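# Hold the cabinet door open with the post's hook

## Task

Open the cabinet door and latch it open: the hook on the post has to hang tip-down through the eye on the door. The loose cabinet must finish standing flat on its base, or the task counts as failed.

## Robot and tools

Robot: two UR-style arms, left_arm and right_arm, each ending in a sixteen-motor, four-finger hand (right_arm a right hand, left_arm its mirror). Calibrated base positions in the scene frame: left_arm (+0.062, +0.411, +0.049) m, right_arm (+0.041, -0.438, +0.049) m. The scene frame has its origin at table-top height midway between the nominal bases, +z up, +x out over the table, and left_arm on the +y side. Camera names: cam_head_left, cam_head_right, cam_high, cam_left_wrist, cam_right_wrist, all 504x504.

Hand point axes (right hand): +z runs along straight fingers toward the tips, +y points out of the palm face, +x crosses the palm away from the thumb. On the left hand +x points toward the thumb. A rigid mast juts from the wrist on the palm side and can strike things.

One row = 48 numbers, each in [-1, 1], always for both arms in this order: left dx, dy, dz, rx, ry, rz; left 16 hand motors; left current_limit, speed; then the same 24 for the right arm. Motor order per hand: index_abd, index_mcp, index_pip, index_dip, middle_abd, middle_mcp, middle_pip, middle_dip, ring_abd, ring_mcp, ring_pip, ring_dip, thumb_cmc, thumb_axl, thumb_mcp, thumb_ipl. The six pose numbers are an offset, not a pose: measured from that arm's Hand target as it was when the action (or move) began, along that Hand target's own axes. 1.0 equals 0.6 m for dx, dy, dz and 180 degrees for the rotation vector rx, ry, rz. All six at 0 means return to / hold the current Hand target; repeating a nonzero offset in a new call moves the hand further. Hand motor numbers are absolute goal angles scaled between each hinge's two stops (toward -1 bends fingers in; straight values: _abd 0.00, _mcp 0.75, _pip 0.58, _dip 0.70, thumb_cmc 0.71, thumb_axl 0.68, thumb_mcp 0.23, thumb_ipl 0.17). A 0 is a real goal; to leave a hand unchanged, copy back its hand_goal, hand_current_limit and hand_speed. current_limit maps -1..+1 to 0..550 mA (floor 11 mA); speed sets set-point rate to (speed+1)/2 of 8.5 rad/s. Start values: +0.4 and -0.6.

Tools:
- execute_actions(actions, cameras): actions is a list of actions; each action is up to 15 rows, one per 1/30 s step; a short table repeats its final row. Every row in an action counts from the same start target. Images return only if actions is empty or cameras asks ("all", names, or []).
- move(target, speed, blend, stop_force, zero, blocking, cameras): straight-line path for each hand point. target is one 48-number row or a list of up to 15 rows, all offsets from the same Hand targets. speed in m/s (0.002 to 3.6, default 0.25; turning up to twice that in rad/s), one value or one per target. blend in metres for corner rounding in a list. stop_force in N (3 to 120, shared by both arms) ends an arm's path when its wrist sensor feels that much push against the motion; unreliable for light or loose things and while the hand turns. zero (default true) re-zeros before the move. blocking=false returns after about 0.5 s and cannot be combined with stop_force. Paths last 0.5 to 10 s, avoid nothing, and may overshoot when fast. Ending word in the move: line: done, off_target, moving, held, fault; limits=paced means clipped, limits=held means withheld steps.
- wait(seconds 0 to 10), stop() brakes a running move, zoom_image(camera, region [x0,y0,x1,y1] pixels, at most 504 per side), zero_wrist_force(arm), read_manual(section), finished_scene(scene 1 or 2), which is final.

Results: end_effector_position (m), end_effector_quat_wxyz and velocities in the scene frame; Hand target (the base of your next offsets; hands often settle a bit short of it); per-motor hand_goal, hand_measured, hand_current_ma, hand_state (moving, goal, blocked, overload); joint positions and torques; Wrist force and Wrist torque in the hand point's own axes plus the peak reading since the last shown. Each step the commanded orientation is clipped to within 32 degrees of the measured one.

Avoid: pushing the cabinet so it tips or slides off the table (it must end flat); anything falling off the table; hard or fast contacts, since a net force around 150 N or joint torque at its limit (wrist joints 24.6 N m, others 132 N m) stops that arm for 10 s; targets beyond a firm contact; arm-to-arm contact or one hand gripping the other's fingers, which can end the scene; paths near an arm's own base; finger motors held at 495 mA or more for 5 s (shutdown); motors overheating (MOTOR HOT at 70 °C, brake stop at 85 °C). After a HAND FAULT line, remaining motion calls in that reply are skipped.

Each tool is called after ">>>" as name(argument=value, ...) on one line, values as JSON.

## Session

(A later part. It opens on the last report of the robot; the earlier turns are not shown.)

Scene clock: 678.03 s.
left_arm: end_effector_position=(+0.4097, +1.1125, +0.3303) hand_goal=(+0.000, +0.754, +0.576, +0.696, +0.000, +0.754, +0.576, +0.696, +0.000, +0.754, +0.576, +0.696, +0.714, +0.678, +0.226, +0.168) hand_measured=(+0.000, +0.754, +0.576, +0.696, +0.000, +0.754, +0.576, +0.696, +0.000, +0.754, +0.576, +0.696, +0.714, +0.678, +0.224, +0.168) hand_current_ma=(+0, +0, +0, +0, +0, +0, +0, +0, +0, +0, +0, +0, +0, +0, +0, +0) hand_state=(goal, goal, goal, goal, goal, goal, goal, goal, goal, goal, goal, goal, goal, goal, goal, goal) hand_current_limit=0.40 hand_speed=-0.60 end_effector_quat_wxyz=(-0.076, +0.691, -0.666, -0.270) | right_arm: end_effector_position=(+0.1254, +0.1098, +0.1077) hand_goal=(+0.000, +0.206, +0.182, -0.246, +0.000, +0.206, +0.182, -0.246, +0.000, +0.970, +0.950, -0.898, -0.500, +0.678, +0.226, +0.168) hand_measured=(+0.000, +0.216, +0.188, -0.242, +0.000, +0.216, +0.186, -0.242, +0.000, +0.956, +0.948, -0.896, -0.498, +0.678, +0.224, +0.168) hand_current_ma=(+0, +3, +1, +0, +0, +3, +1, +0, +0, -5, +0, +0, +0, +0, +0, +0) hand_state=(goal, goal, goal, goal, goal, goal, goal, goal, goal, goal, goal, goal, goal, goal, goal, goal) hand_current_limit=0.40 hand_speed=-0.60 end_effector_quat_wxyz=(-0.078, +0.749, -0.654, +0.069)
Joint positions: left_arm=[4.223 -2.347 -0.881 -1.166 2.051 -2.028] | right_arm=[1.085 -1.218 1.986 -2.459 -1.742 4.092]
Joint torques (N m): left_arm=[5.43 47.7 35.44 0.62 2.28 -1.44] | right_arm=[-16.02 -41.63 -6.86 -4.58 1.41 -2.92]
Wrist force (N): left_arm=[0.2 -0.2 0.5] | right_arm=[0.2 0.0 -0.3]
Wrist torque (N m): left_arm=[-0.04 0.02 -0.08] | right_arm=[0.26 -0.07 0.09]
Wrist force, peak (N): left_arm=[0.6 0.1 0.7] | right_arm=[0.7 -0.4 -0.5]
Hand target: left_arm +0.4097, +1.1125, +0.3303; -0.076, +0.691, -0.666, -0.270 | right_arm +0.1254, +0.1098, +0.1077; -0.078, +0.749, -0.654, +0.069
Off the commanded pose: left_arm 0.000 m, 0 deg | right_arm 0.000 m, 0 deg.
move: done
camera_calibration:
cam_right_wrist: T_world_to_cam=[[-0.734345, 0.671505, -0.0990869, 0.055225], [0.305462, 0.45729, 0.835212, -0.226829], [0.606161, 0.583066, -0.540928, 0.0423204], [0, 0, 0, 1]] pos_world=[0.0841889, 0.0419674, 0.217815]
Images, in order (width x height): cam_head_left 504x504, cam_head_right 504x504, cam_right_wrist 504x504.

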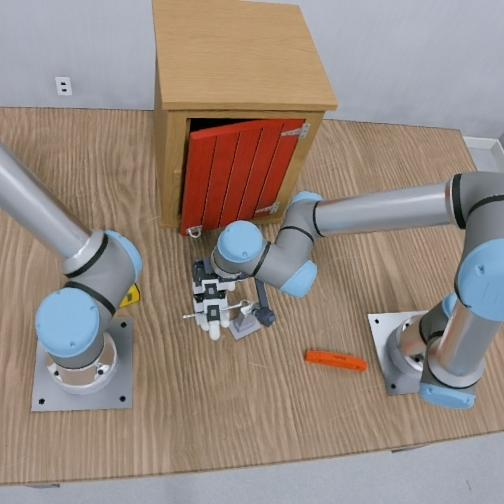

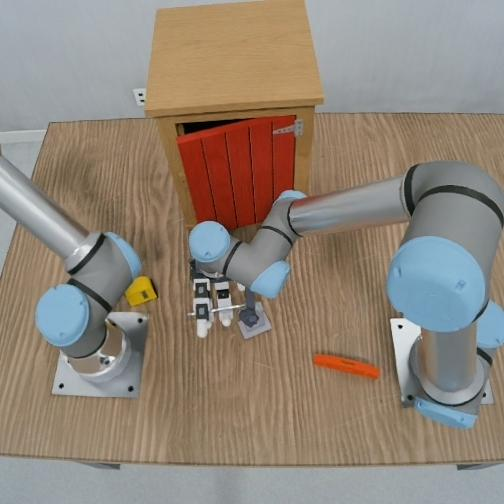

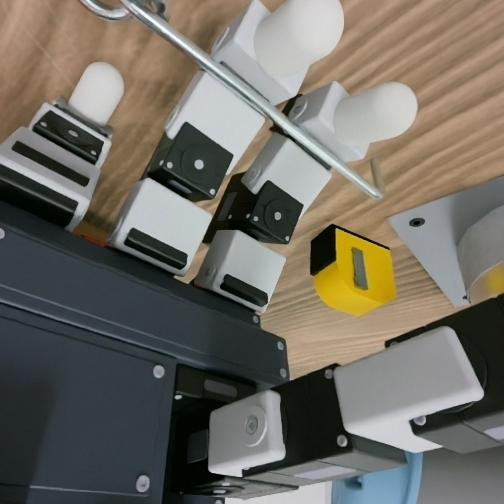

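>>> move(target=[[0,0,0,0,0,0,0,0.754,0.576,0.696,0,0.754,0.576,0.696,0,0.754,0.576,0.696,0.714,0.678,0.226,0.168,0.4,-0.6,0.0103,-0.0055,-0.0258,0,-0.0706,0.015,0,0.205,0.182,-0.246,0,0.205,0.182,-0.246,0,0.97,0.95,-0.899,-0.5,0.678,0.226,0.168,0.4,-0.6],[0,0,0,0,0,0,0,0.754,0.576,0.696,0,0.754,0.576,0.696,0,0.754,0.576,0.696,0.714,0.678,0.226,0.168,0.4,-0.6,0.0088,-0.0518,-0.0162,0.0151,-0.042,0.1446,0,0.205,0.182,-0.246,0,0.205,0.182,-0.246,0,0.97,0.95,-0.899,-0.5,0.678,0.226,0.168,0.4,-0.6]], speed=0.1, blend=0.003, cameras=["cam_head_left", "cam_head_right", "cam_right_wrist"])

Scene clock: 700.73 s.
left_arm: end_effector_position=(+0.4097, +1.1125, +0.3303) hand_goal=(+0.000, +0.754, +0.576, +0.696, +0.000, +0.754, +0.576, +0.696, +0.000, +0.754, +0.576, +0.696, +0.714, +0.678, +0.226, +0.168) hand_measured=(+0.000, +0.754, +0.576, +0.696, +0.000, +0.754, +0.576, +0.696, +0.000, +0.754, +0.576, +0.696, +0.714, +0.678, +0.224, +0.168) hand_current_ma=(+0, +0, +0, +0, +0, +0, +0, +0, +0, +0, +0, +0, +0, +0, +0, +0) hand_state=(goal, goal, goal, goal, goal, goal, goal, goal, goal, goal, goal, goal, goal, goal, goal, goal) hand_current_limit=0.40 hand_speed=-0.60 end_effector_quat_wxyz=(-0.076, +0.691, -0.666, -0.270) | right_arm: end_effector_position=(+0.1542, +0.1084, +0.1236) hand_goal=(+0.000, +0.206, +0.182, -0.246, +0.000, +0.206, +0.182, -0.246, +0.000, +0.970, +0.950, -0.898, -0.500, +0.678, +0.226, +0.168) hand_measured=(+0.000, +0.216, +0.188, -0.242, +0.000, +0.216, +0.186, -0.242, +0.000, +0.956, +0.948, -0.896, -0.500, +0.678, +0.224, +0.168) hand_current_ma=(+0, +3, +1, +0, +0, +3, +1, +0, +0, -5, +0, +0, +0, +0, +0, +0) hand_state=(goal, goal, goal, goal, goal, goal, goal, goal, goal, goal, goal, goal, goal, goal, goal, goal) hand_current_limit=0.40 hand_speed=-0.60 end_effector_quat_wxyz=(+0.152, -0.584, +0.797, -0.016)
Joint positions: left_arm=[4.223 -2.347 -0.881 -1.166 2.051 -2.028] | right_arm=[1.013 -1.316 2.169 -2.695 -1.715 4.453]
Joint torques (N m): left_arm=[4.63 47 35.05 0.71 2.38 -1.28] | right_arm=[13.98 -36.32 -9.02 -0.78 -2.07 2.86]
Wrist force (N): left_arm=[0.2 0.0 0.5] | right_arm=[0.1 -0.4 -0.1]
Wrist torque (N m): left_arm=[-0.02 0.02 -0.09] | right_arm=[0.17 -0.13 -0.10]
Wrist force, peak (N): left_arm=[0.6 0.0 0.8] | right_arm=[0.1 -0.7 0.2]
Hand target: left_arm +0.4097, +1.1125, +0.3303; -0.076, +0.691, -0.666, -0.270 | right_arm +0.1542, +0.1084, +0.1236; +0.152, -0.584, +0.797, -0.016
Off the commanded pose: left_arm 0.000 m, 0 deg | right_arm 0.000 m, 0 deg.
move: done
camera_calibration:
cam_right_wrist: T_world_to_cam=[[-0.39707, 0.914714, 0.0750604, -0.0210378], [0.409171, 0.103223, 0.9066, -0.234848], [0.821532, 0.390696, -0.415261, 0.00636576], [0, 0, 0, 1]] pos_world=[0.0825098, 0.0409983, 0.217136]
Images, in order (width x height): cam_head_left 504x504, cam_head_right 504x504, cam_right_wrist 504x504.

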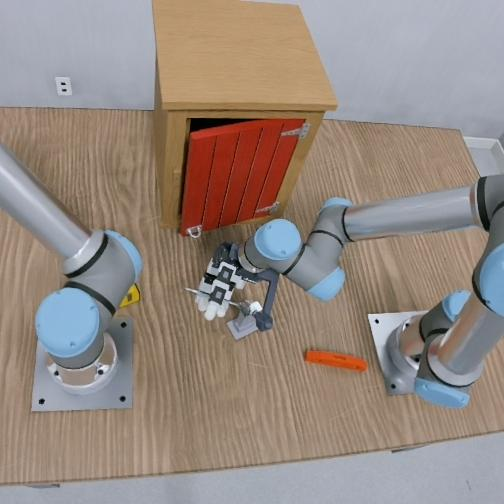

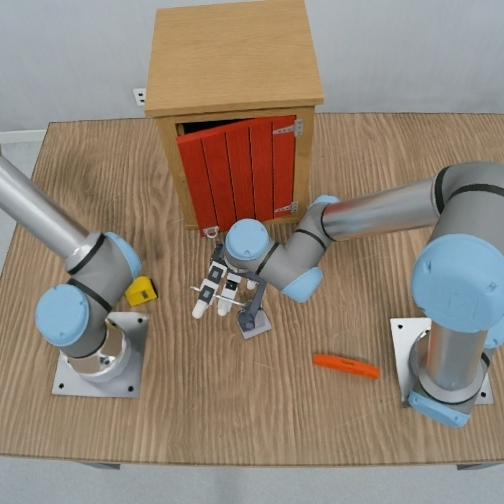

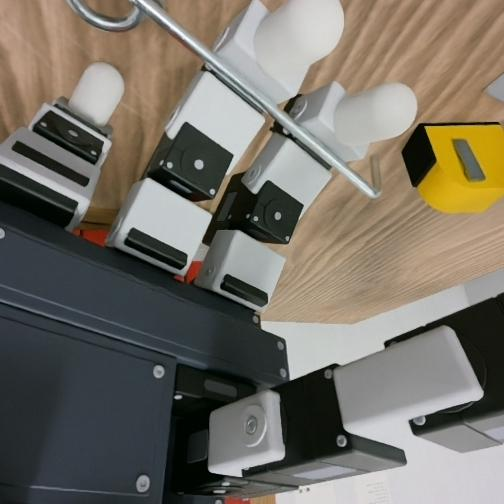

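>>> move(target=[[0,0,0,0,0,0,0,0.754,0.576,0.696,0,0.754,0.576,0.696,0,0.754,0.576,0.696,0.714,0.678,0.226,0.168,0.4,-0.6,-0.0015,-0.0462,0.0102,0.03,0.0271,0.127,0,0.205,0.182,-0.246,0,0.205,0.182,-0.246,0,0.97,0.95,-0.899,-0.5,0.678,0.226,0.168,0.4,-0.6],[0,0,0,0,0,0,0,0.754,0.576,0.696,0,0.754,0.576,0.696,0,0.754,0.576,0.696,0.714,0.678,0.226,0.168,0.4,-0.6,0.016,-0.0898,0.0153,0.06,0.0541,0.2542,0,0.205,0.182,-0.246,0,0.205,0.182,-0.246,0,0.97,0.95,-0.899,-0.5,0.678,0.226,0.168,0.4,-0.6]], speed=0.1, blend=0.003, cameras=["cam_head_left", "cam_head_right", "cam_right_wrist"])

Scene clock: 717.70 s.
left_arm: end_effector_position=(+0.4097, +1.1125, +0.3303) hand_goal=(+0.000, +0.754, +0.576, +0.696, +0.000, +0.754, +0.576, +0.696, +0.000, +0.754, +0.576, +0.696, +0.714, +0.678, +0.226, +0.168) hand_measured=(+0.000, +0.754, +0.576, +0.696, +0.000, +0.754, +0.576, +0.696, +0.000, +0.754, +0.576, +0.696, +0.714, +0.678, +0.224, +0.168) hand_current_ma=(+0, +0, +0, +0, +0, +0, +0, +0, +0, +0, +0, +0, +0, +0, +0, +0) hand_state=(goal, goal, goal, goal, goal, goal, goal, goal, goal, goal, goal, goal, goal, goal, goal, goal) hand_current_limit=0.40 hand_speed=-0.60 end_effector_quat_wxyz=(-0.076, +0.691, -0.666, -0.270) | right_arm: end_effector_position=(+0.2039, +0.0837, +0.1237) hand_goal=(+0.000, +0.206, +0.182, -0.246, +0.000, +0.206, +0.182, -0.246, +0.000, +0.970, +0.950, -0.898, -0.500, +0.678, +0.226, +0.168) hand_measured=(+0.000, +0.214, +0.188, -0.242, +0.000, +0.216, +0.186, -0.242, +0.000, +0.956, +0.948, -0.896, -0.500, +0.678, +0.224, +0.168) hand_current_ma=(+0, +2, +1, +0, +0, +3, +1, +0, +0, -5, +0, +0, +0, +0, +0, +0) hand_state=(goal, goal, goal, goal, goal, goal, goal, goal, goal, goal, goal, goal, goal, goal, goal, goal) hand_current_limit=0.40 hand_speed=-0.60 end_effector_quat_wxyz=(+0.132, -0.209, +0.966, -0.077)
Joint positions: left_arm=[4.223 -2.347 -0.881 -1.166 2.051 -2.028] | right_arm=[1.037 -1.386 2.187 -2.438 -1.871 5.324]
Joint torques (N m): left_arm=[4.76 46.92 33.91 0.64 2.46 -1.01] | right_arm=[14.05 -33.74 -33.21 -0.54 -2.46 3.07]
Wrist force (N): left_arm=[0.3 0.2 0.7] | right_arm=[0.3 0.1 0.3]
Wrist torque (N m): left_arm=[-0.01 0.02 -0.08] | right_arm=[0.19 -0.16 -0.06]
Wrist force, peak (N): left_arm=[0.6 0.2 0.7] | right_arm=[0.4 -0.5 -0.3]
Hand target: left_arm +0.4097, +1.1125, +0.3303; -0.076, +0.691, -0.666, -0.270 | right_arm +0.2039, +0.0837, +0.1237; +0.132, -0.209, +0.966, -0.077
Off the commanded pose: left_arm 0.000 m, 0 deg | right_arm 0.000 m, 0 deg.
move: done
camera_calibration:
cam_right_wrist: T_world_to_cam=[[0.41414, 0.90715, 0.0746131, -0.143449], [0.349784, -0.234292, 0.90706, -0.212311], [0.840321, -0.349552, -0.414337, 0.0332009], [0, 0, 0, 1]] pos_world=[0.105771, 0.091992, 0.217038]
Images, in order (width x height): cam_head_left 504x504, cam_head_right 504x504, cam_right_wrist 504x504.

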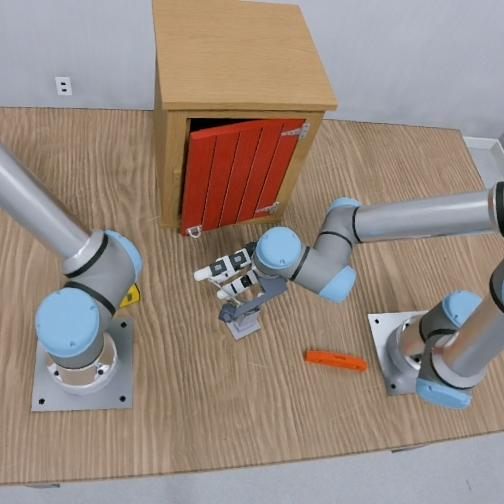

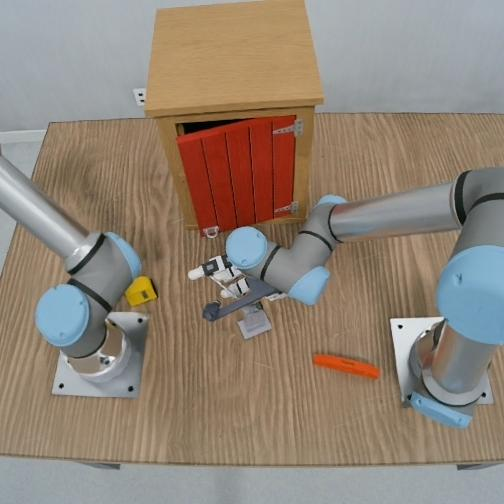

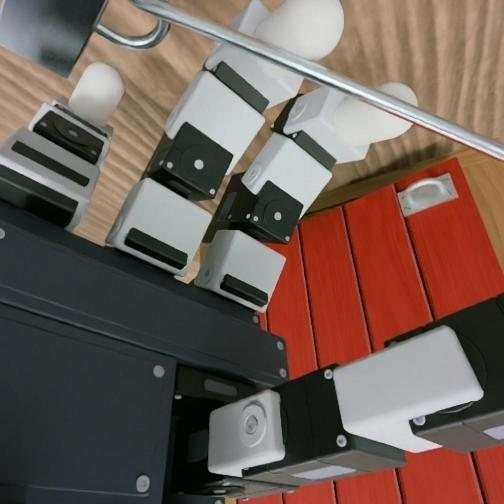

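>>> zoom_image(camera="cam_right_wrist", region=[250, 0, 504, 254])

>>> zoom_image(camera="cam_head_left", region=[180, 220, 290, 350])

>>> zoom_image(camera="cam_head_right", region=[180, 220, 290, 350])

Scaled by 1.984.

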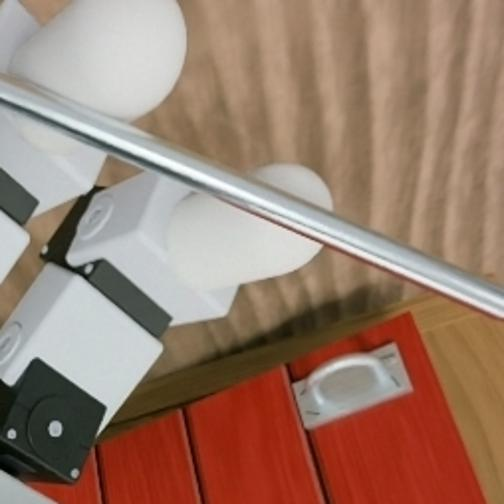

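Scaled by 3.877.

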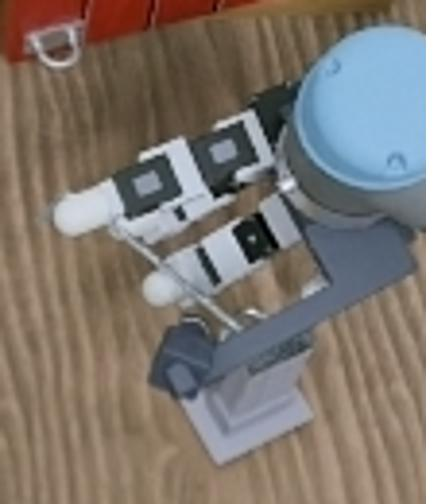

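Scaled by 3.877.

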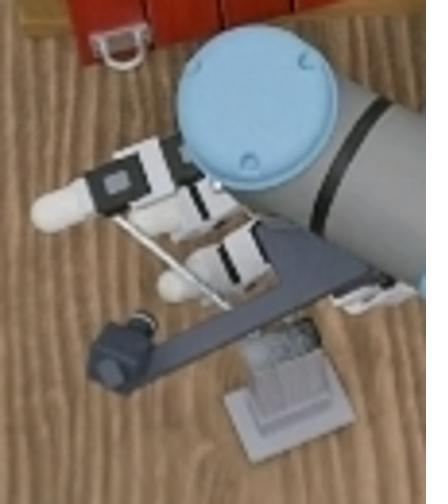

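>>> move(target=[0,0,0,0,0,0,0,0.754,0.576,0.696,0,0.754,0.576,0.696,0,0.754,0.576,0.696,0.714,0.678,0.226,0.168,0.4,-0.6,0.0333,0.0542,-0.0193,-0.0425,-0.0383,-0.18,0,0.205,0.182,-0.246,0,0.205,0.182,-0.246,0,0.97,0.95,-0.899,-0.5,0.678,0.226,0.168,0.4,-0.6], speed=0.1, cameras=["cam_head_left", "cam_head_right", "cam_right_wrist"])

>>> zoom_image(camera="cam_right_wrist", region=[200, 0, 454, 254])

Scene clock: 762.00 s.
left_arm: end_effector_position=(+0.4097, +1.1125, +0.3303) hand_goal=(+0.000, +0.754, +0.576, +0.696, +0.000, +0.754, +0.576, +0.696, +0.000, +0.754, +0.576, +0.696, +0.714, +0.678, +0.226, +0.168) hand_measured=(+0.000, +0.754, +0.576, +0.696, +0.000, +0.754, +0.576, +0.696, +0.000, +0.754, +0.576, +0.696, +0.714, +0.678, +0.224, +0.168) hand_current_ma=(+0, +0, +0, +0, +0, +0, +0, +0, +0, +0, +0, +0, +0, +0, +0, +0) hand_state=(goal, goal, goal, goal, goal, goal, goal, goal, goal, goal, goal, goal, goal, goal, goal, goal) hand_current_limit=0.40 hand_speed=-0.60 end_effector_quat_wxyz=(-0.076, +0.691, -0.666, -0.270) | right_arm: end_effector_position=(+0.1706, +0.1056, +0.1236) hand_goal=(+0.000, +0.206, +0.182, -0.246, +0.000, +0.206, +0.182, -0.246, +0.000, +0.970, +0.950, -0.898, -0.500, +0.678, +0.226, +0.168) hand_measured=(+0.000, +0.214, +0.188, -0.242, +0.000, +0.216, +0.186, -0.242, +0.000, +0.956, +0.948, -0.896, -0.500, +0.678, +0.224, +0.168) hand_current_ma=(+0, +2, +1, +0, +0, +3, +1, +0, +0, -5, +0, +0, +0, +0, +0, +0) hand_state=(goal, goal, goal, goal, goal, goal, goal, goal, goal, goal, goal, goal, goal, goal, goal, goal) hand_current_limit=0.40 hand_speed=-0.60 end_effector_quat_wxyz=(+0.149, -0.482, +0.863, -0.034)
Joint positions: left_arm=[4.223 -2.347 -0.881 -1.166 2.051 -2.028] | right_arm=[1.017 -1.335 2.18 -2.644 -1.777 4.697]
Joint torques (N m): left_arm=[4.41 46.16 35.23 0.52 2.11 -1.09] | right_arm=[-16.19 -17.54 -33.05 -4.59 1.53 -3.01]
Wrist force (N): left_arm=[0.3 0.1 0.4] | right_arm=[0.3 -0.5 0.4]
Wrist torque (N m): left_arm=[0.00 0.01 -0.09] | right_arm=[0.13 -0.15 0.02]
Wrist force, peak (N): left_arm=[0.6 0.2 0.8] | right_arm=[0.3 -0.6 0.4]
Hand target: left_arm +0.4097, +1.1125, +0.3303; -0.076, +0.691, -0.666, -0.270 | right_arm +0.1706, +0.1056, +0.1236; +0.149, -0.482, +0.863, -0.034
Off the commanded pose: left_arm 0.000 m, 0 deg | right_arm 0.000 m, 0 deg.
move: done
camera_calibration:
cam_right_wrist: T_world_to_cam=[[-0.163554, 0.983687, 0.0748944, -0.0590124], [0.421745, 0.00108788, 0.906714, -0.232548], [0.891842, 0.179883, -0.415043, 0.00424606], [0, 0, 0, 1]] pos_world=[0.0846373, 0.0575389, 0.217036]
Images, in order (width x height): cam_head_left 504x504, cam_head_right 504x504, cam_right_wrist 504x504.

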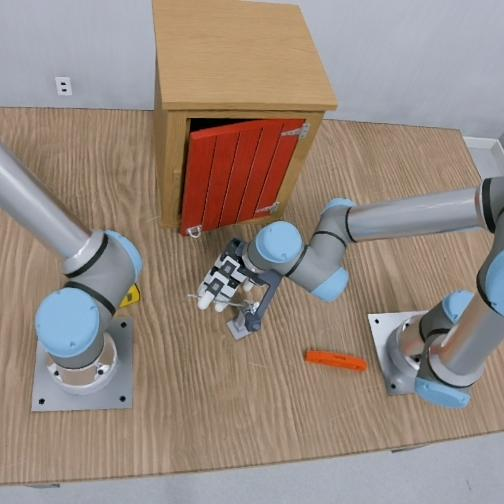

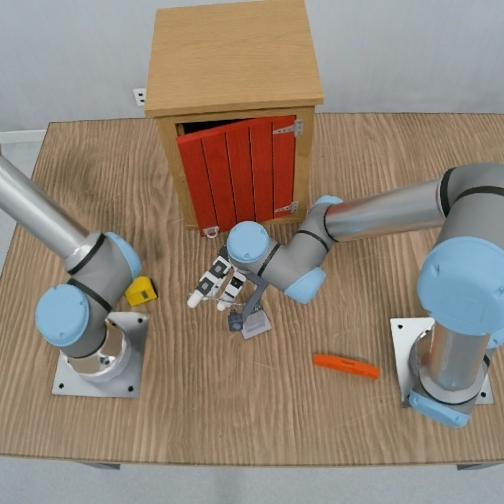

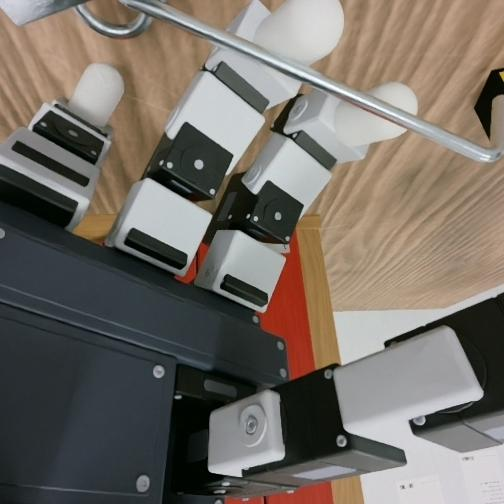

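Scaled by 1.984.

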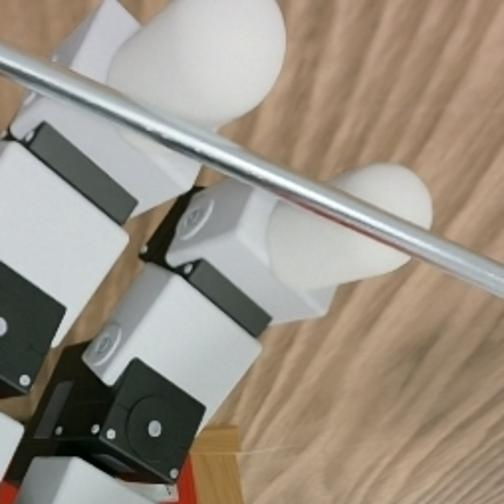

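>>> zoom_image(camera="cam_head_left", region=[170, 250, 270, 350])

>>> zoom_image(camera="cam_head_right", region=[170, 250, 270, 350])

Scaled by 5.040.

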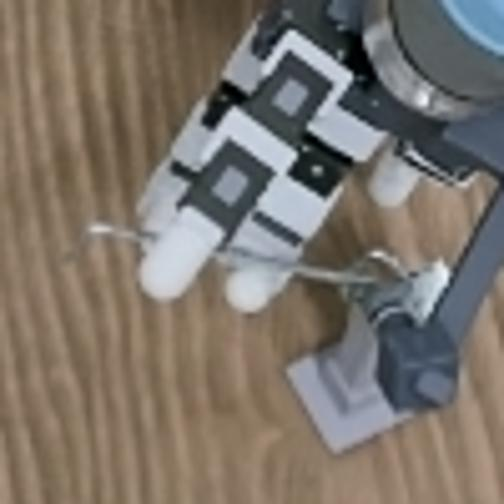

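Scaled by 5.040.

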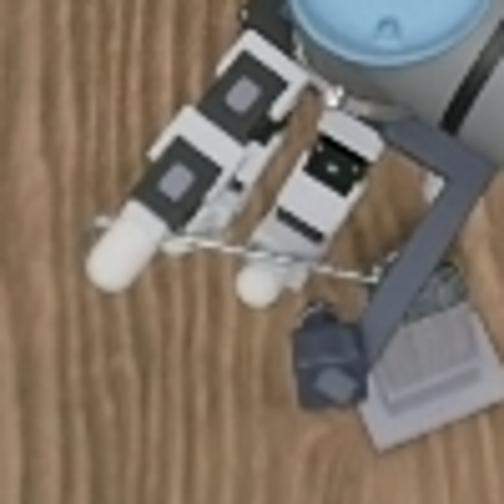

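>>> move(target=[0,0,0,0,0,0,0,0.754,0.576,0.696,0,0.754,0.576,0.696,0,0.754,0.576,0.696,0.714,0.678,0.226,0.168,0.4,-0.6,0,0,0,0,0,0,0,0.205,0.182,0.406,0,0.205,0.182,0.406,0,0.97,0.95,-0.899,-0.5,0.678,0.226,0.168,0.4,-0.93], speed=0.1, cameras=["cam_head_left", "cam_head_right", "cam_right_wrist"])

Scene clock: 834.97 s.
left_arm: end_effector_position=(+0.4097, +1.1125, +0.3303) hand_goal=(+0.000, +0.754, +0.576, +0.696, +0.000, +0.754, +0.576, +0.696, +0.000, +0.754, +0.576, +0.696, +0.714, +0.678, +0.226, +0.168) hand_measured=(+0.000, +0.754, +0.576, +0.696, +0.000, +0.754, +0.576, +0.696, +0.000, +0.754, +0.576, +0.696, +0.714, +0.678, +0.224, +0.168) hand_current_ma=(+0, +0, +0, +0, +0, +0, +0, +0, +0, +0, +0, +0, +0, +0, +0, +0) hand_state=(goal, goal, goal, goal, goal, goal, goal, goal, goal, goal, goal, goal, goal, goal, goal, goal) hand_current_limit=0.40 hand_speed=-0.60 end_effector_quat_wxyz=(-0.076, +0.691, -0.666, -0.270) | right_arm: end_effector_position=(+0.1706, +0.1056, +0.1236) hand_goal=(+0.000, +0.206, +0.182, +0.406, +0.000, +0.206, +0.182, +0.406, +0.000, +0.970, +0.950, -0.898, -0.500, +0.678, +0.226, +0.168) hand_measured=(+0.000, +0.214, +0.188, +0.404, -0.002, +0.216, +0.186, +0.406, +0.000, +0.956, +0.948, -0.896, -0.500, +0.678, +0.224, +0.168) hand_current_ma=(+0, +2, +1, +0, +0, +3, +1, +0, +0, -5, +0, +0, +0, +0, +0, +0) hand_state=(goal, goal, goal, goal, goal, goal, goal, goal, goal, goal, goal, goal, goal, goal, goal, goal) hand_current_limit=0.40 hand_speed=-0.93 end_effector_quat_wxyz=(+0.149, -0.482, +0.863, -0.034)
Joint positions: left_arm=[4.223 -2.347 -0.881 -1.166 2.051 -2.028] | right_arm=[1.017 -1.335 2.18 -2.644 -1.777 4.697]
Joint torques (N m): left_arm=[4.73 46.93 34.65 0.58 2.4 -1.37] | right_arm=[-16.06 -17.58 -32.79 -4.67 1.41 -2.71]
Wrist force (N): left_arm=[0.4 0.3 0.5] | right_arm=[0.3 -0.6 0.2]
Wrist torque (N m): left_arm=[0.03 0.00 -0.08] | right_arm=[0.17 -0.12 0.00]
Wrist force, peak (N): left_arm=[0.7 0.0 0.8] | right_arm=[0.6 -0.7 0.6]
Hand target: left_arm +0.4097, +1.1125, +0.3303; -0.076, +0.691, -0.666, -0.270 | right_arm +0.1706, +0.1056, +0.1236; +0.149, -0.482, +0.863, -0.034
Off the commanded pose: left_arm 0.000 m, 0 deg | right_arm 0.000 m, 0 deg.
move: done
camera_calibration:
cam_right_wrist: T_world_to_cam=[[-0.163691, 0.983667, 0.0748696, -0.0589945], [0.421769, 0.00117443, 0.906703, -0.232552], [0.891805, 0.179997, -0.415072, 0.00424876], [0, 0, 0, 1]] pos_world=[0.0846372, 0.0575393, 0.217036]
Images, in order (width x height): cam_head_left 504x504, cam_head_right 504x504, cam_right_wrist 504x504.

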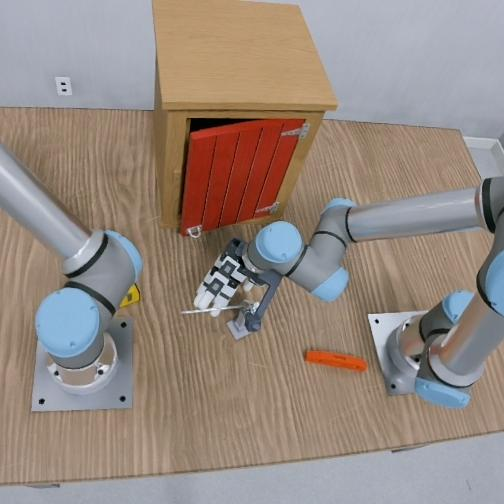

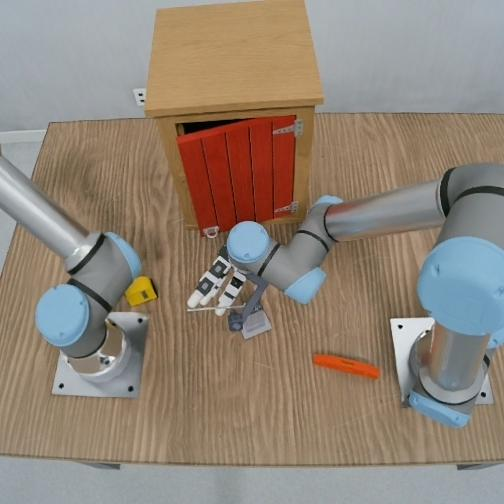

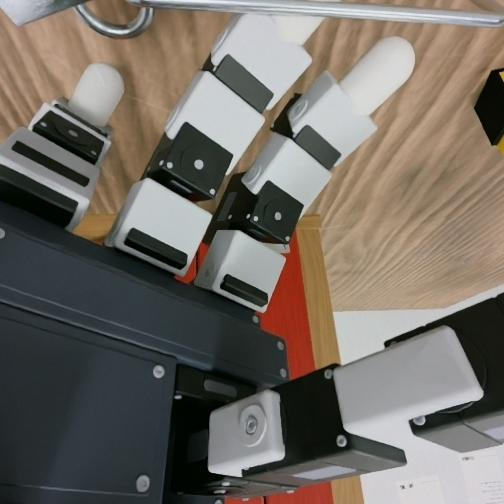

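>>> zoom_image(camera="cam_head_left", region=[170, 250, 270, 350])

>>> zoom_image(camera="cam_head_right", region=[170, 250, 270, 350])

>>> zoom_image(camera="cam_right_wrist", region=[250, 0, 504, 254])

Scaled by 5.040.

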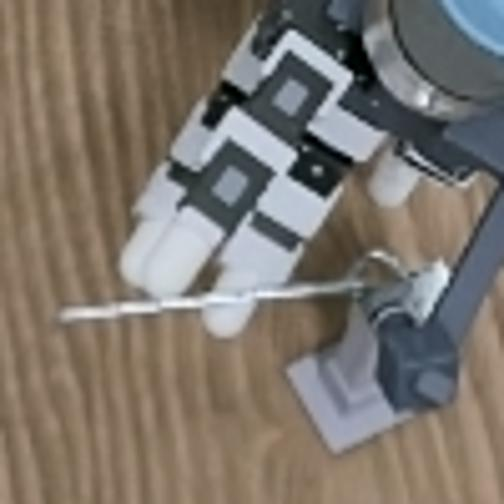

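Scaled by 5.040.

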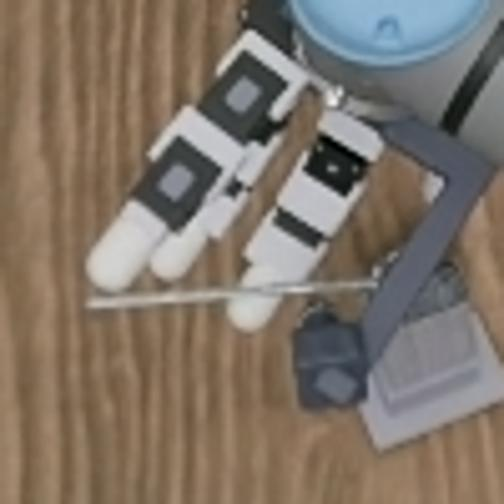

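Scaled by 1.984.

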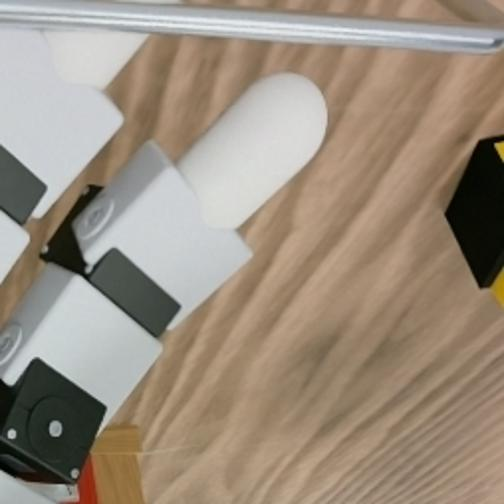

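>>> move(target=[[0,0,0,0,0,0,0,0.754,0.576,0.696,0,0.754,0.576,0.696,0,0.754,0.576,0.696,0.714,0.678,0.226,0.168,0.4,-0.6,0.0062,0.017,0.0795,0,0.2065,-0.0439,0,0.205,0.182,0.406,0,0.205,0.182,0.406,0,0.97,0.95,-0.899,-0.5,0.678,0.226,0.168,0.4,-0.93],[0,0,0,0,0,0,0,0.754,0.576,0.696,0,0.754,0.576,0.696,0,0.754,0.576,0.696,0.714,0.678,0.226,0.168,0.4,-0.6,0.0387,0.075,0.0595,0.0189,0.1635,-0.2188,0,0.205,0.182,0.406,0,0.205,0.182,0.406,0,0.97,0.95,-0.899,-0.5,0.678,0.226,0.168,0.4,-0.93]], speed=0.09, cameras=["cam_head_left", "cam_head_right", "cam_right_wrist"])

>>> zoom_image(camera="cam_right_wrist", region=[200, 0, 454, 254])

Scene clock: 878.20 s.
left_arm: end_effector_position=(+0.4097, +1.1125, +0.3303) hand_goal=(+0.000, +0.754, +0.576, +0.696, +0.000, +0.754, +0.576, +0.696, +0.000, +0.754, +0.576, +0.696, +0.714, +0.678, +0.226, +0.168) hand_measured=(+0.000, +0.754, +0.576, +0.696, +0.000, +0.754, +0.576, +0.696, +0.000, +0.754, +0.576, +0.696, +0.714, +0.678, +0.224, +0.168) hand_current_ma=(+0, +0, +0, +0, +0, +0, +0, +0, +0, +0, +0, +0, +0, +0, +0, +0) hand_state=(goal, goal, goal, goal, goal, goal, goal, goal, goal, goal, goal, goal, goal, goal, goal, goal) hand_current_limit=0.40 hand_speed=-0.60 end_effector_quat_wxyz=(-0.076, +0.691, -0.666, -0.270) | right_arm: end_effector_position=(+0.1326, +0.1130, +0.0752) hand_goal=(+0.000, +0.206, +0.182, +0.406, +0.000, +0.206, +0.182, +0.406, +0.000, +0.970, +0.950, -0.898, -0.500, +0.678, +0.226, +0.168) hand_measured=(+0.000, +0.214, +0.188, +0.404, -0.002, +0.216, +0.186, +0.406, +0.000, +0.956, +0.948, -0.896, -0.498, +0.678, +0.224, +0.168) hand_current_ma=(+0, +2, +1, +0, +0, +3, +1, +0, +0, -5, +0, +0, +0, +0, +0, +0) hand_state=(goal, goal, goal, goal, goal, goal, goal, goal, goal, goal, goal, goal, goal, goal, goal, goal) hand_current_limit=0.40 hand_speed=-0.93 end_effector_quat_wxyz=(+0.077, +0.713, -0.659, +0.226)
Joint positions: left_arm=[4.223 -2.347 -0.881 -1.166 2.051 -2.028] | right_arm=[1.158 -1.012 1.662 -1.905 -1.941 4.293]
Joint torques (N m): left_arm=[5.76 45.65 35.03 0.43 2.14 -1.01] | right_arm=[13.46 -33.09 -6.77 -3.55 -2.43 -3.2]
Wrist force (N): left_arm=[0.3 0.2 0.6] | right_arm=[0.6 -0.5 -0.1]
Wrist torque (N m): left_arm=[0.01 0.01 -0.09] | right_arm=[0.12 -0.06 0.21]
Wrist force, peak (N): left_arm=[0.4 0.3 1.0] | right_arm=[1.1 -0.2 -0.3]
Hand target: left_arm +0.4097, +1.1125, +0.3303; -0.076, +0.691, -0.666, -0.270 | right_arm +0.1326, +0.1130, +0.0752; +0.077, +0.713, -0.659, +0.226
Off the commanded pose: left_arm 0.000 m, 0 deg | right_arm 0.000 m, 0 deg.
move: done
camera_calibration:
cam_right_wrist: T_world_to_cam=[[-0.656624, 0.631235, -0.412781, 0.0729381], [0.341816, 0.736924, 0.583184, -0.220888], [0.672315, 0.241837, -0.699648, 0.0602964], [0, 0, 0, 1]] pos_world=[0.0828579, 0.102155, 0.201112]
Images, in order (width x height): cam_head_left 504x504, cam_head_right 504x504, cam_right_wrist 504x504.

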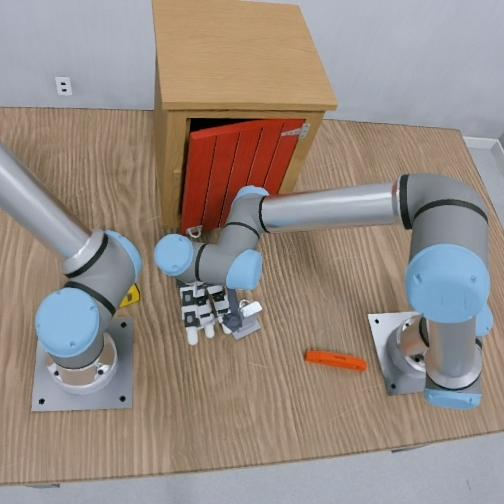

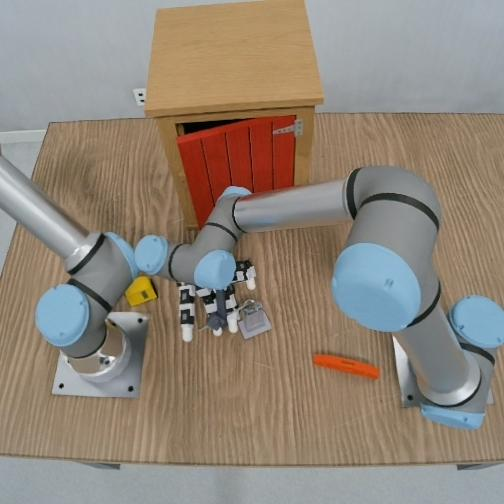

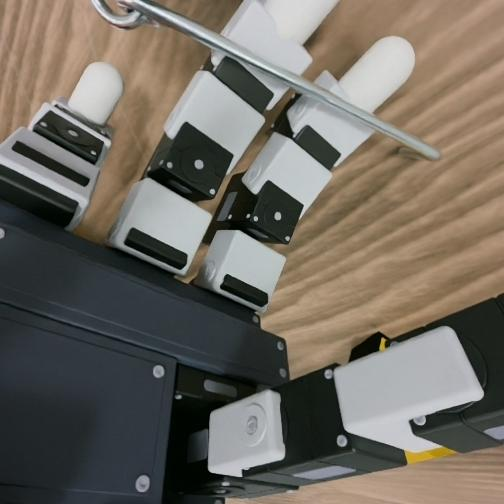

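Scaled by 1.984.

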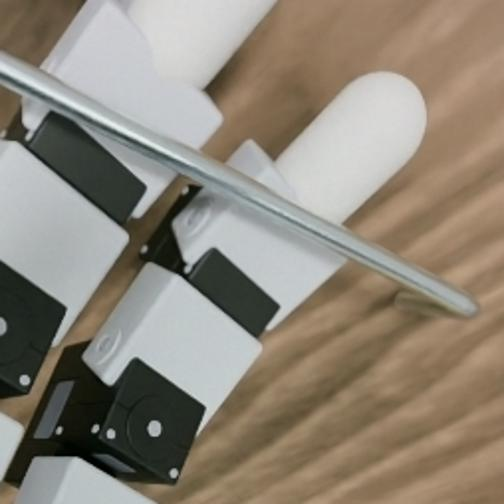

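>>> move(target=[0,0,0,0,0,0,0,0.754,0.576,0.696,0,0.754,0.576,0.696,0,0.754,0.576,0.696,0.714,0.678,0.226,0.168,0.4,-0.6,0.0085,0.0273,-0.0017,0.0305,-0.0136,-0.064,0,0.205,0.182,0.406,0,0.205,0.182,0.406,0,0.97,0.95,-0.899,-0.5,0.678,0.226,0.168,0.4,-0.93], speed=0.06, cameras=["cam_right_wrist"])

>>> zoom_image(camera="cam_right_wrist", region=[200, 0, 454, 254])

Scene clock: 891.63 s.
left_arm: end_effector_position=(+0.4097, +1.1125, +0.3303) hand_goal=(+0.000, +0.754, +0.576, +0.696, +0.000, +0.754, +0.576, +0.696, +0.000, +0.754, +0.576, +0.696, +0.714, +0.678, +0.226, +0.168) hand_measured=(+0.000, +0.754, +0.576, +0.696, +0.000, +0.754, +0.576, +0.696, +0.000, +0.754, +0.576, +0.696, +0.714, +0.678, +0.224, +0.168) hand_current_ma=(+0, +0, +0, +0, +0, +0, +0, +0, +0, +0, +0, +0, +0, +0, +0, +0) hand_state=(goal, goal, goal, goal, goal, goal, goal, goal, goal, goal, goal, goal, goal, goal, goal, goal) hand_current_limit=0.40 hand_speed=-0.60 end_effector_quat_wxyz=(-0.076, +0.691, -0.666, -0.270) | right_arm: end_effector_position=(+0.1165, +0.1069, +0.0752) hand_goal=(+0.000, +0.206, +0.182, +0.406, +0.000, +0.206, +0.182, +0.406, +0.000, +0.970, +0.950, -0.898, -0.500, +0.678, +0.226, +0.168) hand_measured=(+0.000, +0.214, +0.188, +0.404, -0.002, +0.216, +0.186, +0.406, +0.000, +0.956, +0.948, -0.896, -0.498, +0.678, +0.224, +0.168) hand_current_ma=(+0, +2, +1, +0, +0, +3, +1, +0, +0, -5, +0, +0, +0, +0, +0, +0) hand_state=(goal, goal, goal, goal, goal, goal, goal, goal, goal, goal, goal, goal, goal, goal, goal, goal) hand_current_limit=0.40 hand_speed=-0.93 end_effector_quat_wxyz=(+0.051, +0.783, -0.575, +0.233)
Joint positions: left_arm=[4.223 -2.347 -0.881 -1.166 2.051 -2.028] | right_arm=[1.21 -1.019 1.695 -2.001 -1.989 4.111]
Joint torques (N m): left_arm=[5.53 46.16 34.8 0.69 2.23 -1.16] | right_arm=[13.85 -50.21 -7.17 -3.48 -2.65 -2.67]
Wrist force (N): left_arm=[0.5 0.1 0.4] | right_arm=[0.7 0.0 -0.3]
Wrist torque (N m): left_arm=[0.01 -0.02 -0.07] | right_arm=[0.20 -0.07 0.22]
Wrist force, peak (N): left_arm=[0.6 0.2 0.7] | right_arm=[1.0 -0.4 -0.2]
Hand target: left_arm +0.4097, +1.1125, +0.3303; -0.076, +0.691, -0.666, -0.270 | right_arm +0.1165, +0.1069, +0.0752; +0.051, +0.783, -0.575, +0.233
Off the commanded pose: left_arm 0.000 m, 0 deg | right_arm 0.000 m, 0 deg.
move: done
camera_calibration:
cam_right_wrist: T_world_to_cam=[[-0.781795, 0.467459, -0.412648, 0.0983892], [0.167506, 0.794912, 0.583143, -0.196781], [0.600615, 0.386777, -0.699761, 0.0653942], [0, 0, 0, 1]] pos_world=[0.0706056, 0.0851379, 0.201112]
Images, in order (width x height): cam_right_wrist 504x504.

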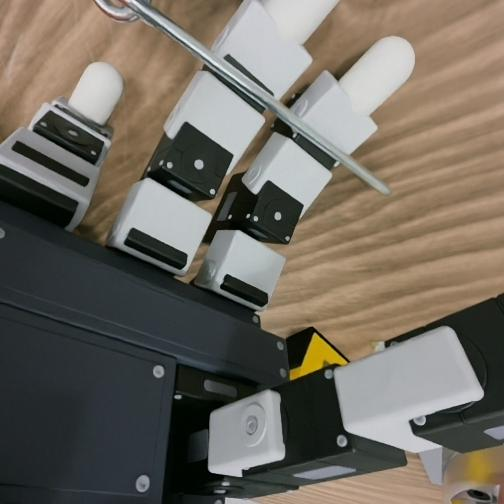

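Scaled by 1.984.

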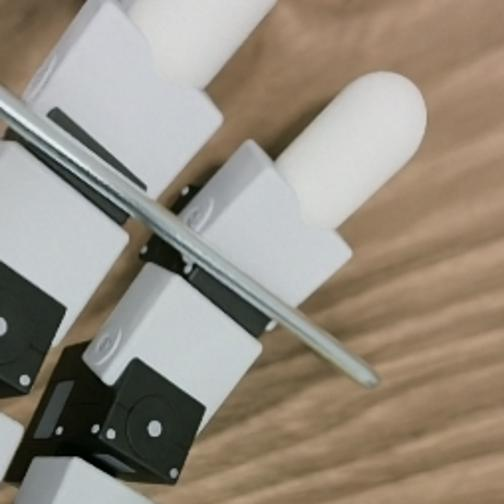

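>>> move(target=[0,0,0,0,0,0,0,0.754,0.576,0.696,0,0.754,0.576,0.696,0,0.754,0.576,0.696,0.714,0.678,0.226,0.168,0.4,-0.6,0,0,0,0,0,0,0,0.205,0.182,-0.681,0,0.205,0.182,0.406,0,0.97,0.95,-0.899,-0.5,0.678,0.226,0.168,0.4,-0.8], speed=0.06, cameras=["cam_right_wrist"])

>>> zoom_image(camera="cam_right_wrist", region=[200, 0, 454, 254])

Scene clock: 903.67 s.
left_arm: end_effector_position=(+0.4097, +1.1125, +0.3303) hand_goal=(+0.000, +0.754, +0.576, +0.696, +0.000, +0.754, +0.576, +0.696, +0.000, +0.754, +0.576, +0.696, +0.714, +0.678, +0.226, +0.168) hand_measured=(+0.000, +0.754, +0.576, +0.696, +0.000, +0.754, +0.576, +0.696, +0.000, +0.754, +0.576, +0.696, +0.714, +0.678, +0.224, +0.168) hand_current_ma=(+0, +0, +0, +0, +0, +0, +0, +0, +0, +0, +0, +0, +0, +0, +0, +0) hand_state=(goal, goal, goal, goal, goal, goal, goal, goal, goal, goal, goal, goal, goal, goal, goal, goal) hand_current_limit=0.40 hand_speed=-0.60 end_effector_quat_wxyz=(-0.076, +0.691, -0.666, -0.270) | right_arm: end_effector_position=(+0.1165, +0.1069, +0.0752) hand_goal=(+0.000, +0.206, +0.182, -0.680, +0.000, +0.206, +0.182, +0.406, +0.000, +0.970, +0.950, -0.898, -0.500, +0.678, +0.226, +0.168) hand_measured=(+0.000, +0.214, +0.188, -0.676, -0.002, +0.216, +0.186, +0.406, +0.000, +0.956, +0.948, -0.896, -0.498, +0.678, +0.224, +0.168) hand_current_ma=(+0, +2, +1, +0, +0, +3, +1, +0, +0, -5, +0, +0, +0, +0, +0, +0) hand_state=(goal, goal, goal, goal, goal, goal, goal, goal, goal, goal, goal, goal, goal, goal, goal, goal) hand_current_limit=0.40 hand_speed=-0.80 end_effector_quat_wxyz=(+0.051, +0.783, -0.575, +0.233)
Joint positions: left_arm=[4.223 -2.347 -0.881 -1.166 2.051 -2.028] | right_arm=[1.21 -1.019 1.695 -2.001 -1.989 4.11]
Joint torques (N m): left_arm=[3.93 48.45 34 0.74 2.18 -1.12] | right_arm=[13.37 -50.15 -7.39 -3.63 -2.66 -2.97]
Wrist force (N): left_arm=[0.3 0.2 0.5] | right_arm=[0.8 -0.1 -0.4]
Wrist torque (N m): left_arm=[0.02 0.01 -0.08] | right_arm=[0.19 -0.07 0.22]
Wrist force, peak (N): left_arm=[0.5 0.1 0.8] | right_arm=[1.1 -0.2 -0.5]
Hand target: left_arm +0.4097, +1.1125, +0.3303; -0.076, +0.691, -0.666, -0.270 | right_arm +0.1165, +0.1069, +0.0752; +0.051, +0.783, -0.575, +0.233
Off the commanded pose: left_arm 0.000 m, 0 deg | right_arm 0.000 m, 0 deg.
move: done
camera_calibration:
cam_right_wrist: T_world_to_cam=[[-0.781884, 0.467348, -0.412606, 0.098396], [0.167407, 0.794924, 0.583156, -0.196778], [0.600527, 0.386887, -0.699776, 0.0653941], [0, 0, 0, 1]] pos_world=[0.0706053, 0.0851382, 0.201112]
Images, in order (width x height): cam_right_wrist 504x504.

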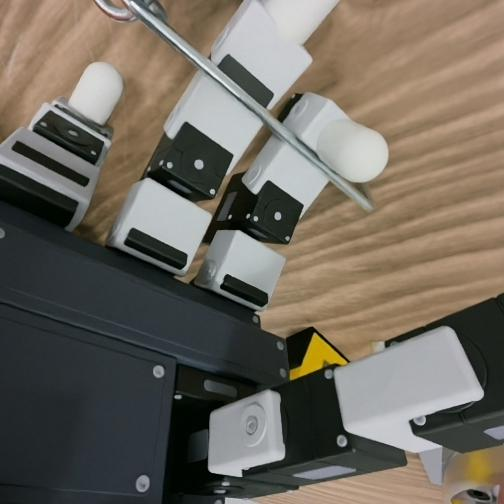

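Scaled by 1.984.

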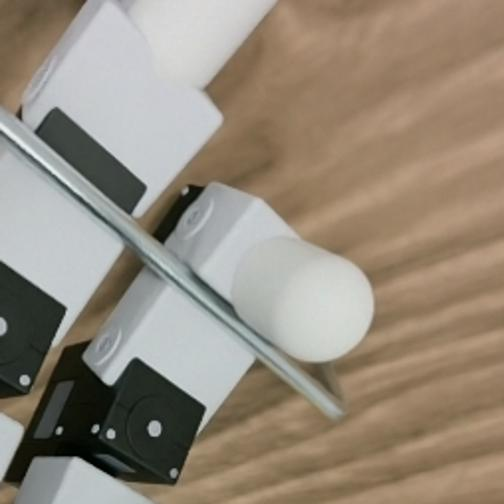

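>>> move(target=[[0,0,0,0,0,0,0,0.754,0.576,0.696,0,0.754,0.576,0.696,0,0.754,0.576,0.696,0.714,0.678,0.226,0.168,0.4,-0.6,0.0252,-0.0103,-0.0475,0,-0.1375,0.0292,0,0.205,0.182,-0.681,0,0.205,0.182,0.406,0,0.97,0.95,-0.899,-0.5,0.678,0.226,0.168,0.4,-0.8],[0,0,0,0,0,0,0,0.754,0.576,0.696,0,0.754,0.576,0.696,0,0.754,0.576,0.696,0.714,0.678,0.226,0.168,0.4,-0.6,0.0457,-0.0143,-0.0665,0,-0.2081,0.0443,0,0.205,0.182,-0.681,0,0.205,0.182,0.406,0,0.97,0.95,-0.899,-0.5,0.678,0.226,0.168,0.4,-0.8]], speed=0.08, blend=0.005, cameras=["cam_head_left", "cam_head_right", "cam_right_wrist"])

>>> zoom_image(camera="cam_right_wrist", region=[200, 0, 454, 254])

Scene clock: 915.93 s.
left_arm: end_effector_position=(+0.4097, +1.1125, +0.3303) hand_goal=(+0.000, +0.754, +0.576, +0.696, +0.000, +0.754, +0.576, +0.696, +0.000, +0.754, +0.576, +0.696, +0.714, +0.678, +0.226, +0.168) hand_measured=(+0.000, +0.754, +0.576, +0.696, +0.000, +0.754, +0.576, +0.696, +0.000, +0.754, +0.576, +0.696, +0.714, +0.678, +0.224, +0.168) hand_current_ma=(+0, +0, +0, +0, +0, +0, +0, +0, +0, +0, +0, +0, +0, +0, +0, +0) hand_state=(goal, goal, goal, goal, goal, goal, goal, goal, goal, goal, goal, goal, goal, goal, goal, goal) hand_current_limit=0.40 hand_speed=-0.60 end_effector_quat_wxyz=(-0.076, +0.691, -0.666, -0.270) | right_arm: end_effector_position=(+0.1186, +0.0996, +0.1238) hand_goal=(+0.000, +0.206, +0.182, -0.680, +0.000, +0.206, +0.182, +0.406, +0.000, +0.970, +0.950, -0.898, -0.500, +0.678, +0.226, +0.168) hand_measured=(+0.000, +0.214, +0.188, -0.676, -0.002, +0.216, +0.186, +0.406, +0.000, +0.956, +0.948, -0.896, -0.500, +0.678, +0.224, +0.168) hand_current_ma=(+0, +2, +1, +0, +0, +3, +1, +0, +0, -5, +0, +0, +0, +0, +0, +0) hand_state=(goal, goal, goal, goal, goal, goal, goal, goal, goal, goal, goal, goal, goal, goal, goal, goal) hand_current_limit=0.40 hand_speed=-0.80 end_effector_quat_wxyz=(-0.152, +0.775, -0.613, -0.028)
Joint positions: left_arm=[4.223 -2.347 -0.881 -1.166 2.051 -2.028] | right_arm=[1.012 -1.287 2.142 -2.735 -1.553 3.934]
Joint torques (N m): left_arm=[4.3 47.3 33.68 0.75 2.46 -1.31] | right_arm=[-15.85 -37.71 -5.38 -4.26 1.79 -2.75]
Wrist force (N): left_arm=[0.2 0.0 0.7] | right_arm=[0.1 -0.4 0.1]
Wrist torque (N m): left_arm=[-0.04 0.03 -0.09] | right_arm=[0.16 -0.09 -0.03]
Wrist force, peak (N): left_arm=[0.6 0.1 0.8] | right_arm=[1.1 0.0 -0.6]
Hand target: left_arm +0.4097, +1.1125, +0.3303; -0.076, +0.691, -0.666, -0.270 | right_arm +0.1186, +0.0996, +0.1238; -0.152, +0.775, -0.613, -0.028
Off the commanded pose: left_arm 0.000 m, 0 deg | right_arm 0.000 m, 0 deg.
move: done
camera_calibration:
cam_right_wrist: T_world_to_cam=[[-0.81097, 0.579609, 0.0798788, 0.0547141], [0.299734, 0.294312, 0.907491, -0.225654], [0.502481, 0.759891, -0.412406, 0.0398478], [0, 0, 0, 1]] pos_world=[0.0919848, 0.00441976, 0.216842]
Images, in order (width x height): cam_head_left 504x504, cam_head_right 504x504, cam_right_wrist 504x504.

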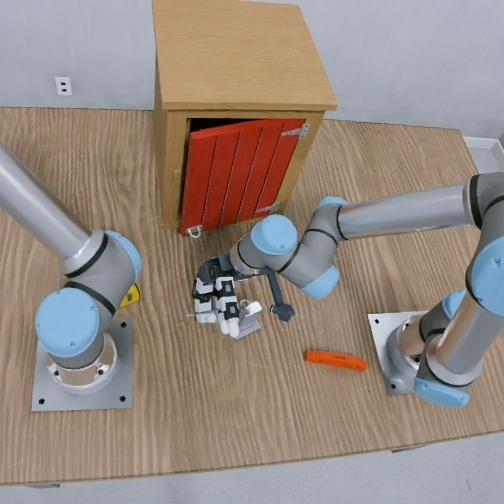

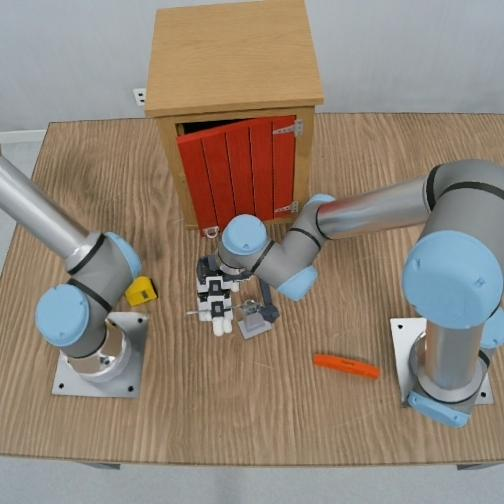

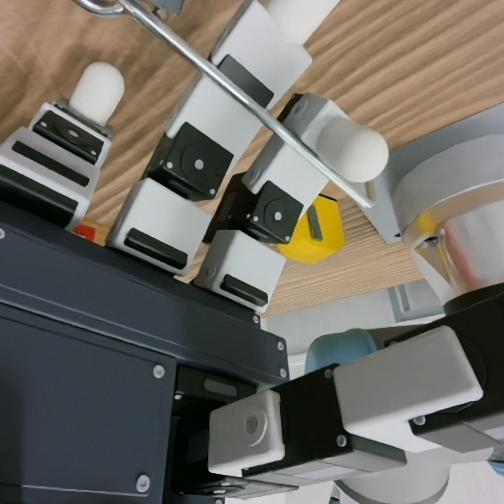

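Scaled by 1.984.

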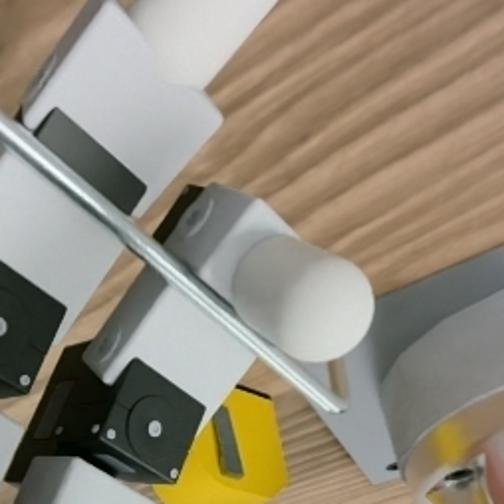

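>>> move(target=[[0,0,0,0,0,0,0,0.754,0.576,0.696,0,0.754,0.576,0.696,0,0.754,0.576,0.696,0.714,0.678,0.226,0.168,0.4,-0.6,0,0,0,0,0,0,0,0.205,0.182,-0.681,0,0.97,0.182,0.406,0,0.97,0.95,-0.899,-0.5,0.678,0.226,0.168,0.4,-0.7],[0,0,0,0,0,0,0,0.754,0.576,0.696,0,0.754,0.576,0.696,0,0.754,0.576,0.696,0.714,0.678,0.226,0.168,0.4,-0.6,0,0,0,0,0,0,0,0.205,0.182,-0.681,0,0.97,0.95,-0.899,0,0.97,0.95,-0.899,-0.5,0.678,0.226,0.168,0.4,-0.6]], speed=0.06, cameras=["cam_right_wrist"])

Scene clock: 925.10 s.
left_arm: end_effector_position=(+0.4097, +1.1125, +0.3303) hand_goal=(+0.000, +0.754, +0.576, +0.696, +0.000, +0.754, +0.576, +0.696, +0.000, +0.754, +0.576, +0.696, +0.714, +0.678, +0.226, +0.168) hand_measured=(+0.000, +0.754, +0.576, +0.696, +0.000, +0.754, +0.576, +0.696, +0.000, +0.754, +0.576, +0.696, +0.714, +0.678, +0.224, +0.168) hand_current_ma=(+0, +0, +0, +0, +0, +0, +0, +0, +0, +0, +0, +0, +0, +0, +0, +0) hand_state=(goal, goal, goal, goal, goal, goal, goal, goal, goal, goal, goal, goal, goal, goal, goal, goal) hand_current_limit=0.40 hand_speed=-0.60 end_effector_quat_wxyz=(-0.076, +0.691, -0.666, -0.270) | right_arm: end_effector_position=(+0.1186, +0.0996, +0.1238) hand_goal=(+0.000, +0.206, +0.182, -0.680, +0.000, +0.970, +0.950, -0.898, +0.000, +0.970, +0.950, -0.898, -0.500, +0.678, +0.226, +0.168) hand_measured=(+0.000, +0.214, +0.188, -0.676, -0.002, +0.958, +0.944, -0.894, +0.000, +0.956, +0.948, -0.896, -0.500, +0.678, +0.224, +0.168) hand_current_ma=(+0, +2, +1, +0, +0, -4, -1, +0, +0, -5, +0, +0, +0, +0, +0, +0) hand_state=(goal, goal, goal, goal, goal, goal, goal, goal, goal, goal, goal, goal, goal, goal, goal, goal) hand_current_limit=0.40 hand_speed=-0.60 end_effector_quat_wxyz=(-0.152, +0.775, -0.613, -0.028)
Joint positions: left_arm=[4.223 -2.347 -0.881 -1.166 2.051 -2.028] | right_arm=[1.012 -1.287 2.142 -2.735 -1.553 3.934]
Joint torques (N m): left_arm=[5.08 48 33.61 0.55 2.3 -1.19] | right_arm=[-15.21 -37.51 -5.42 -4.1 1.65 -2.63]
Wrist force (N): left_arm=[0.3 0.2 0.6] | right_arm=[0.2 -0.4 0.1]
Wrist torque (N m): left_arm=[0.00 0.01 -0.09] | right_arm=[0.11 -0.10 -0.01]
Wrist force, peak (N): left_arm=[0.5 0.2 0.8] | right_arm=[0.2 -0.7 0.0]
Hand target: left_arm +0.4097, +1.1125, +0.3303; -0.076, +0.691, -0.666, -0.270 | right_arm +0.1186, +0.0996, +0.1238; -0.152, +0.775, -0.613, -0.028
Off the commanded pose: left_arm 0.000 m, 0 deg | right_arm 0.000 m, 0 deg.
move: done
camera_calibration:
cam_right_wrist: T_world_to_cam=[[-0.810957, 0.57962, 0.0799348, 0.0547008], [0.299735, 0.29421, 0.907524, -0.225661], [0.502501, 0.759922, -0.412324, 0.039828], [0, 0, 0, 1]] pos_world=[0.0919848, 0.00441969, 0.216842]
Images, in order (width x height): cam_right_wrist 504x504.

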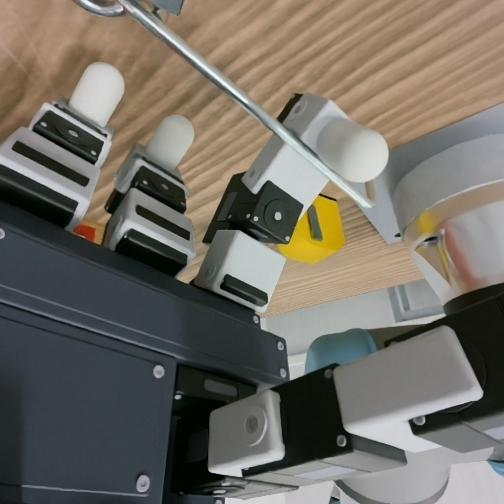

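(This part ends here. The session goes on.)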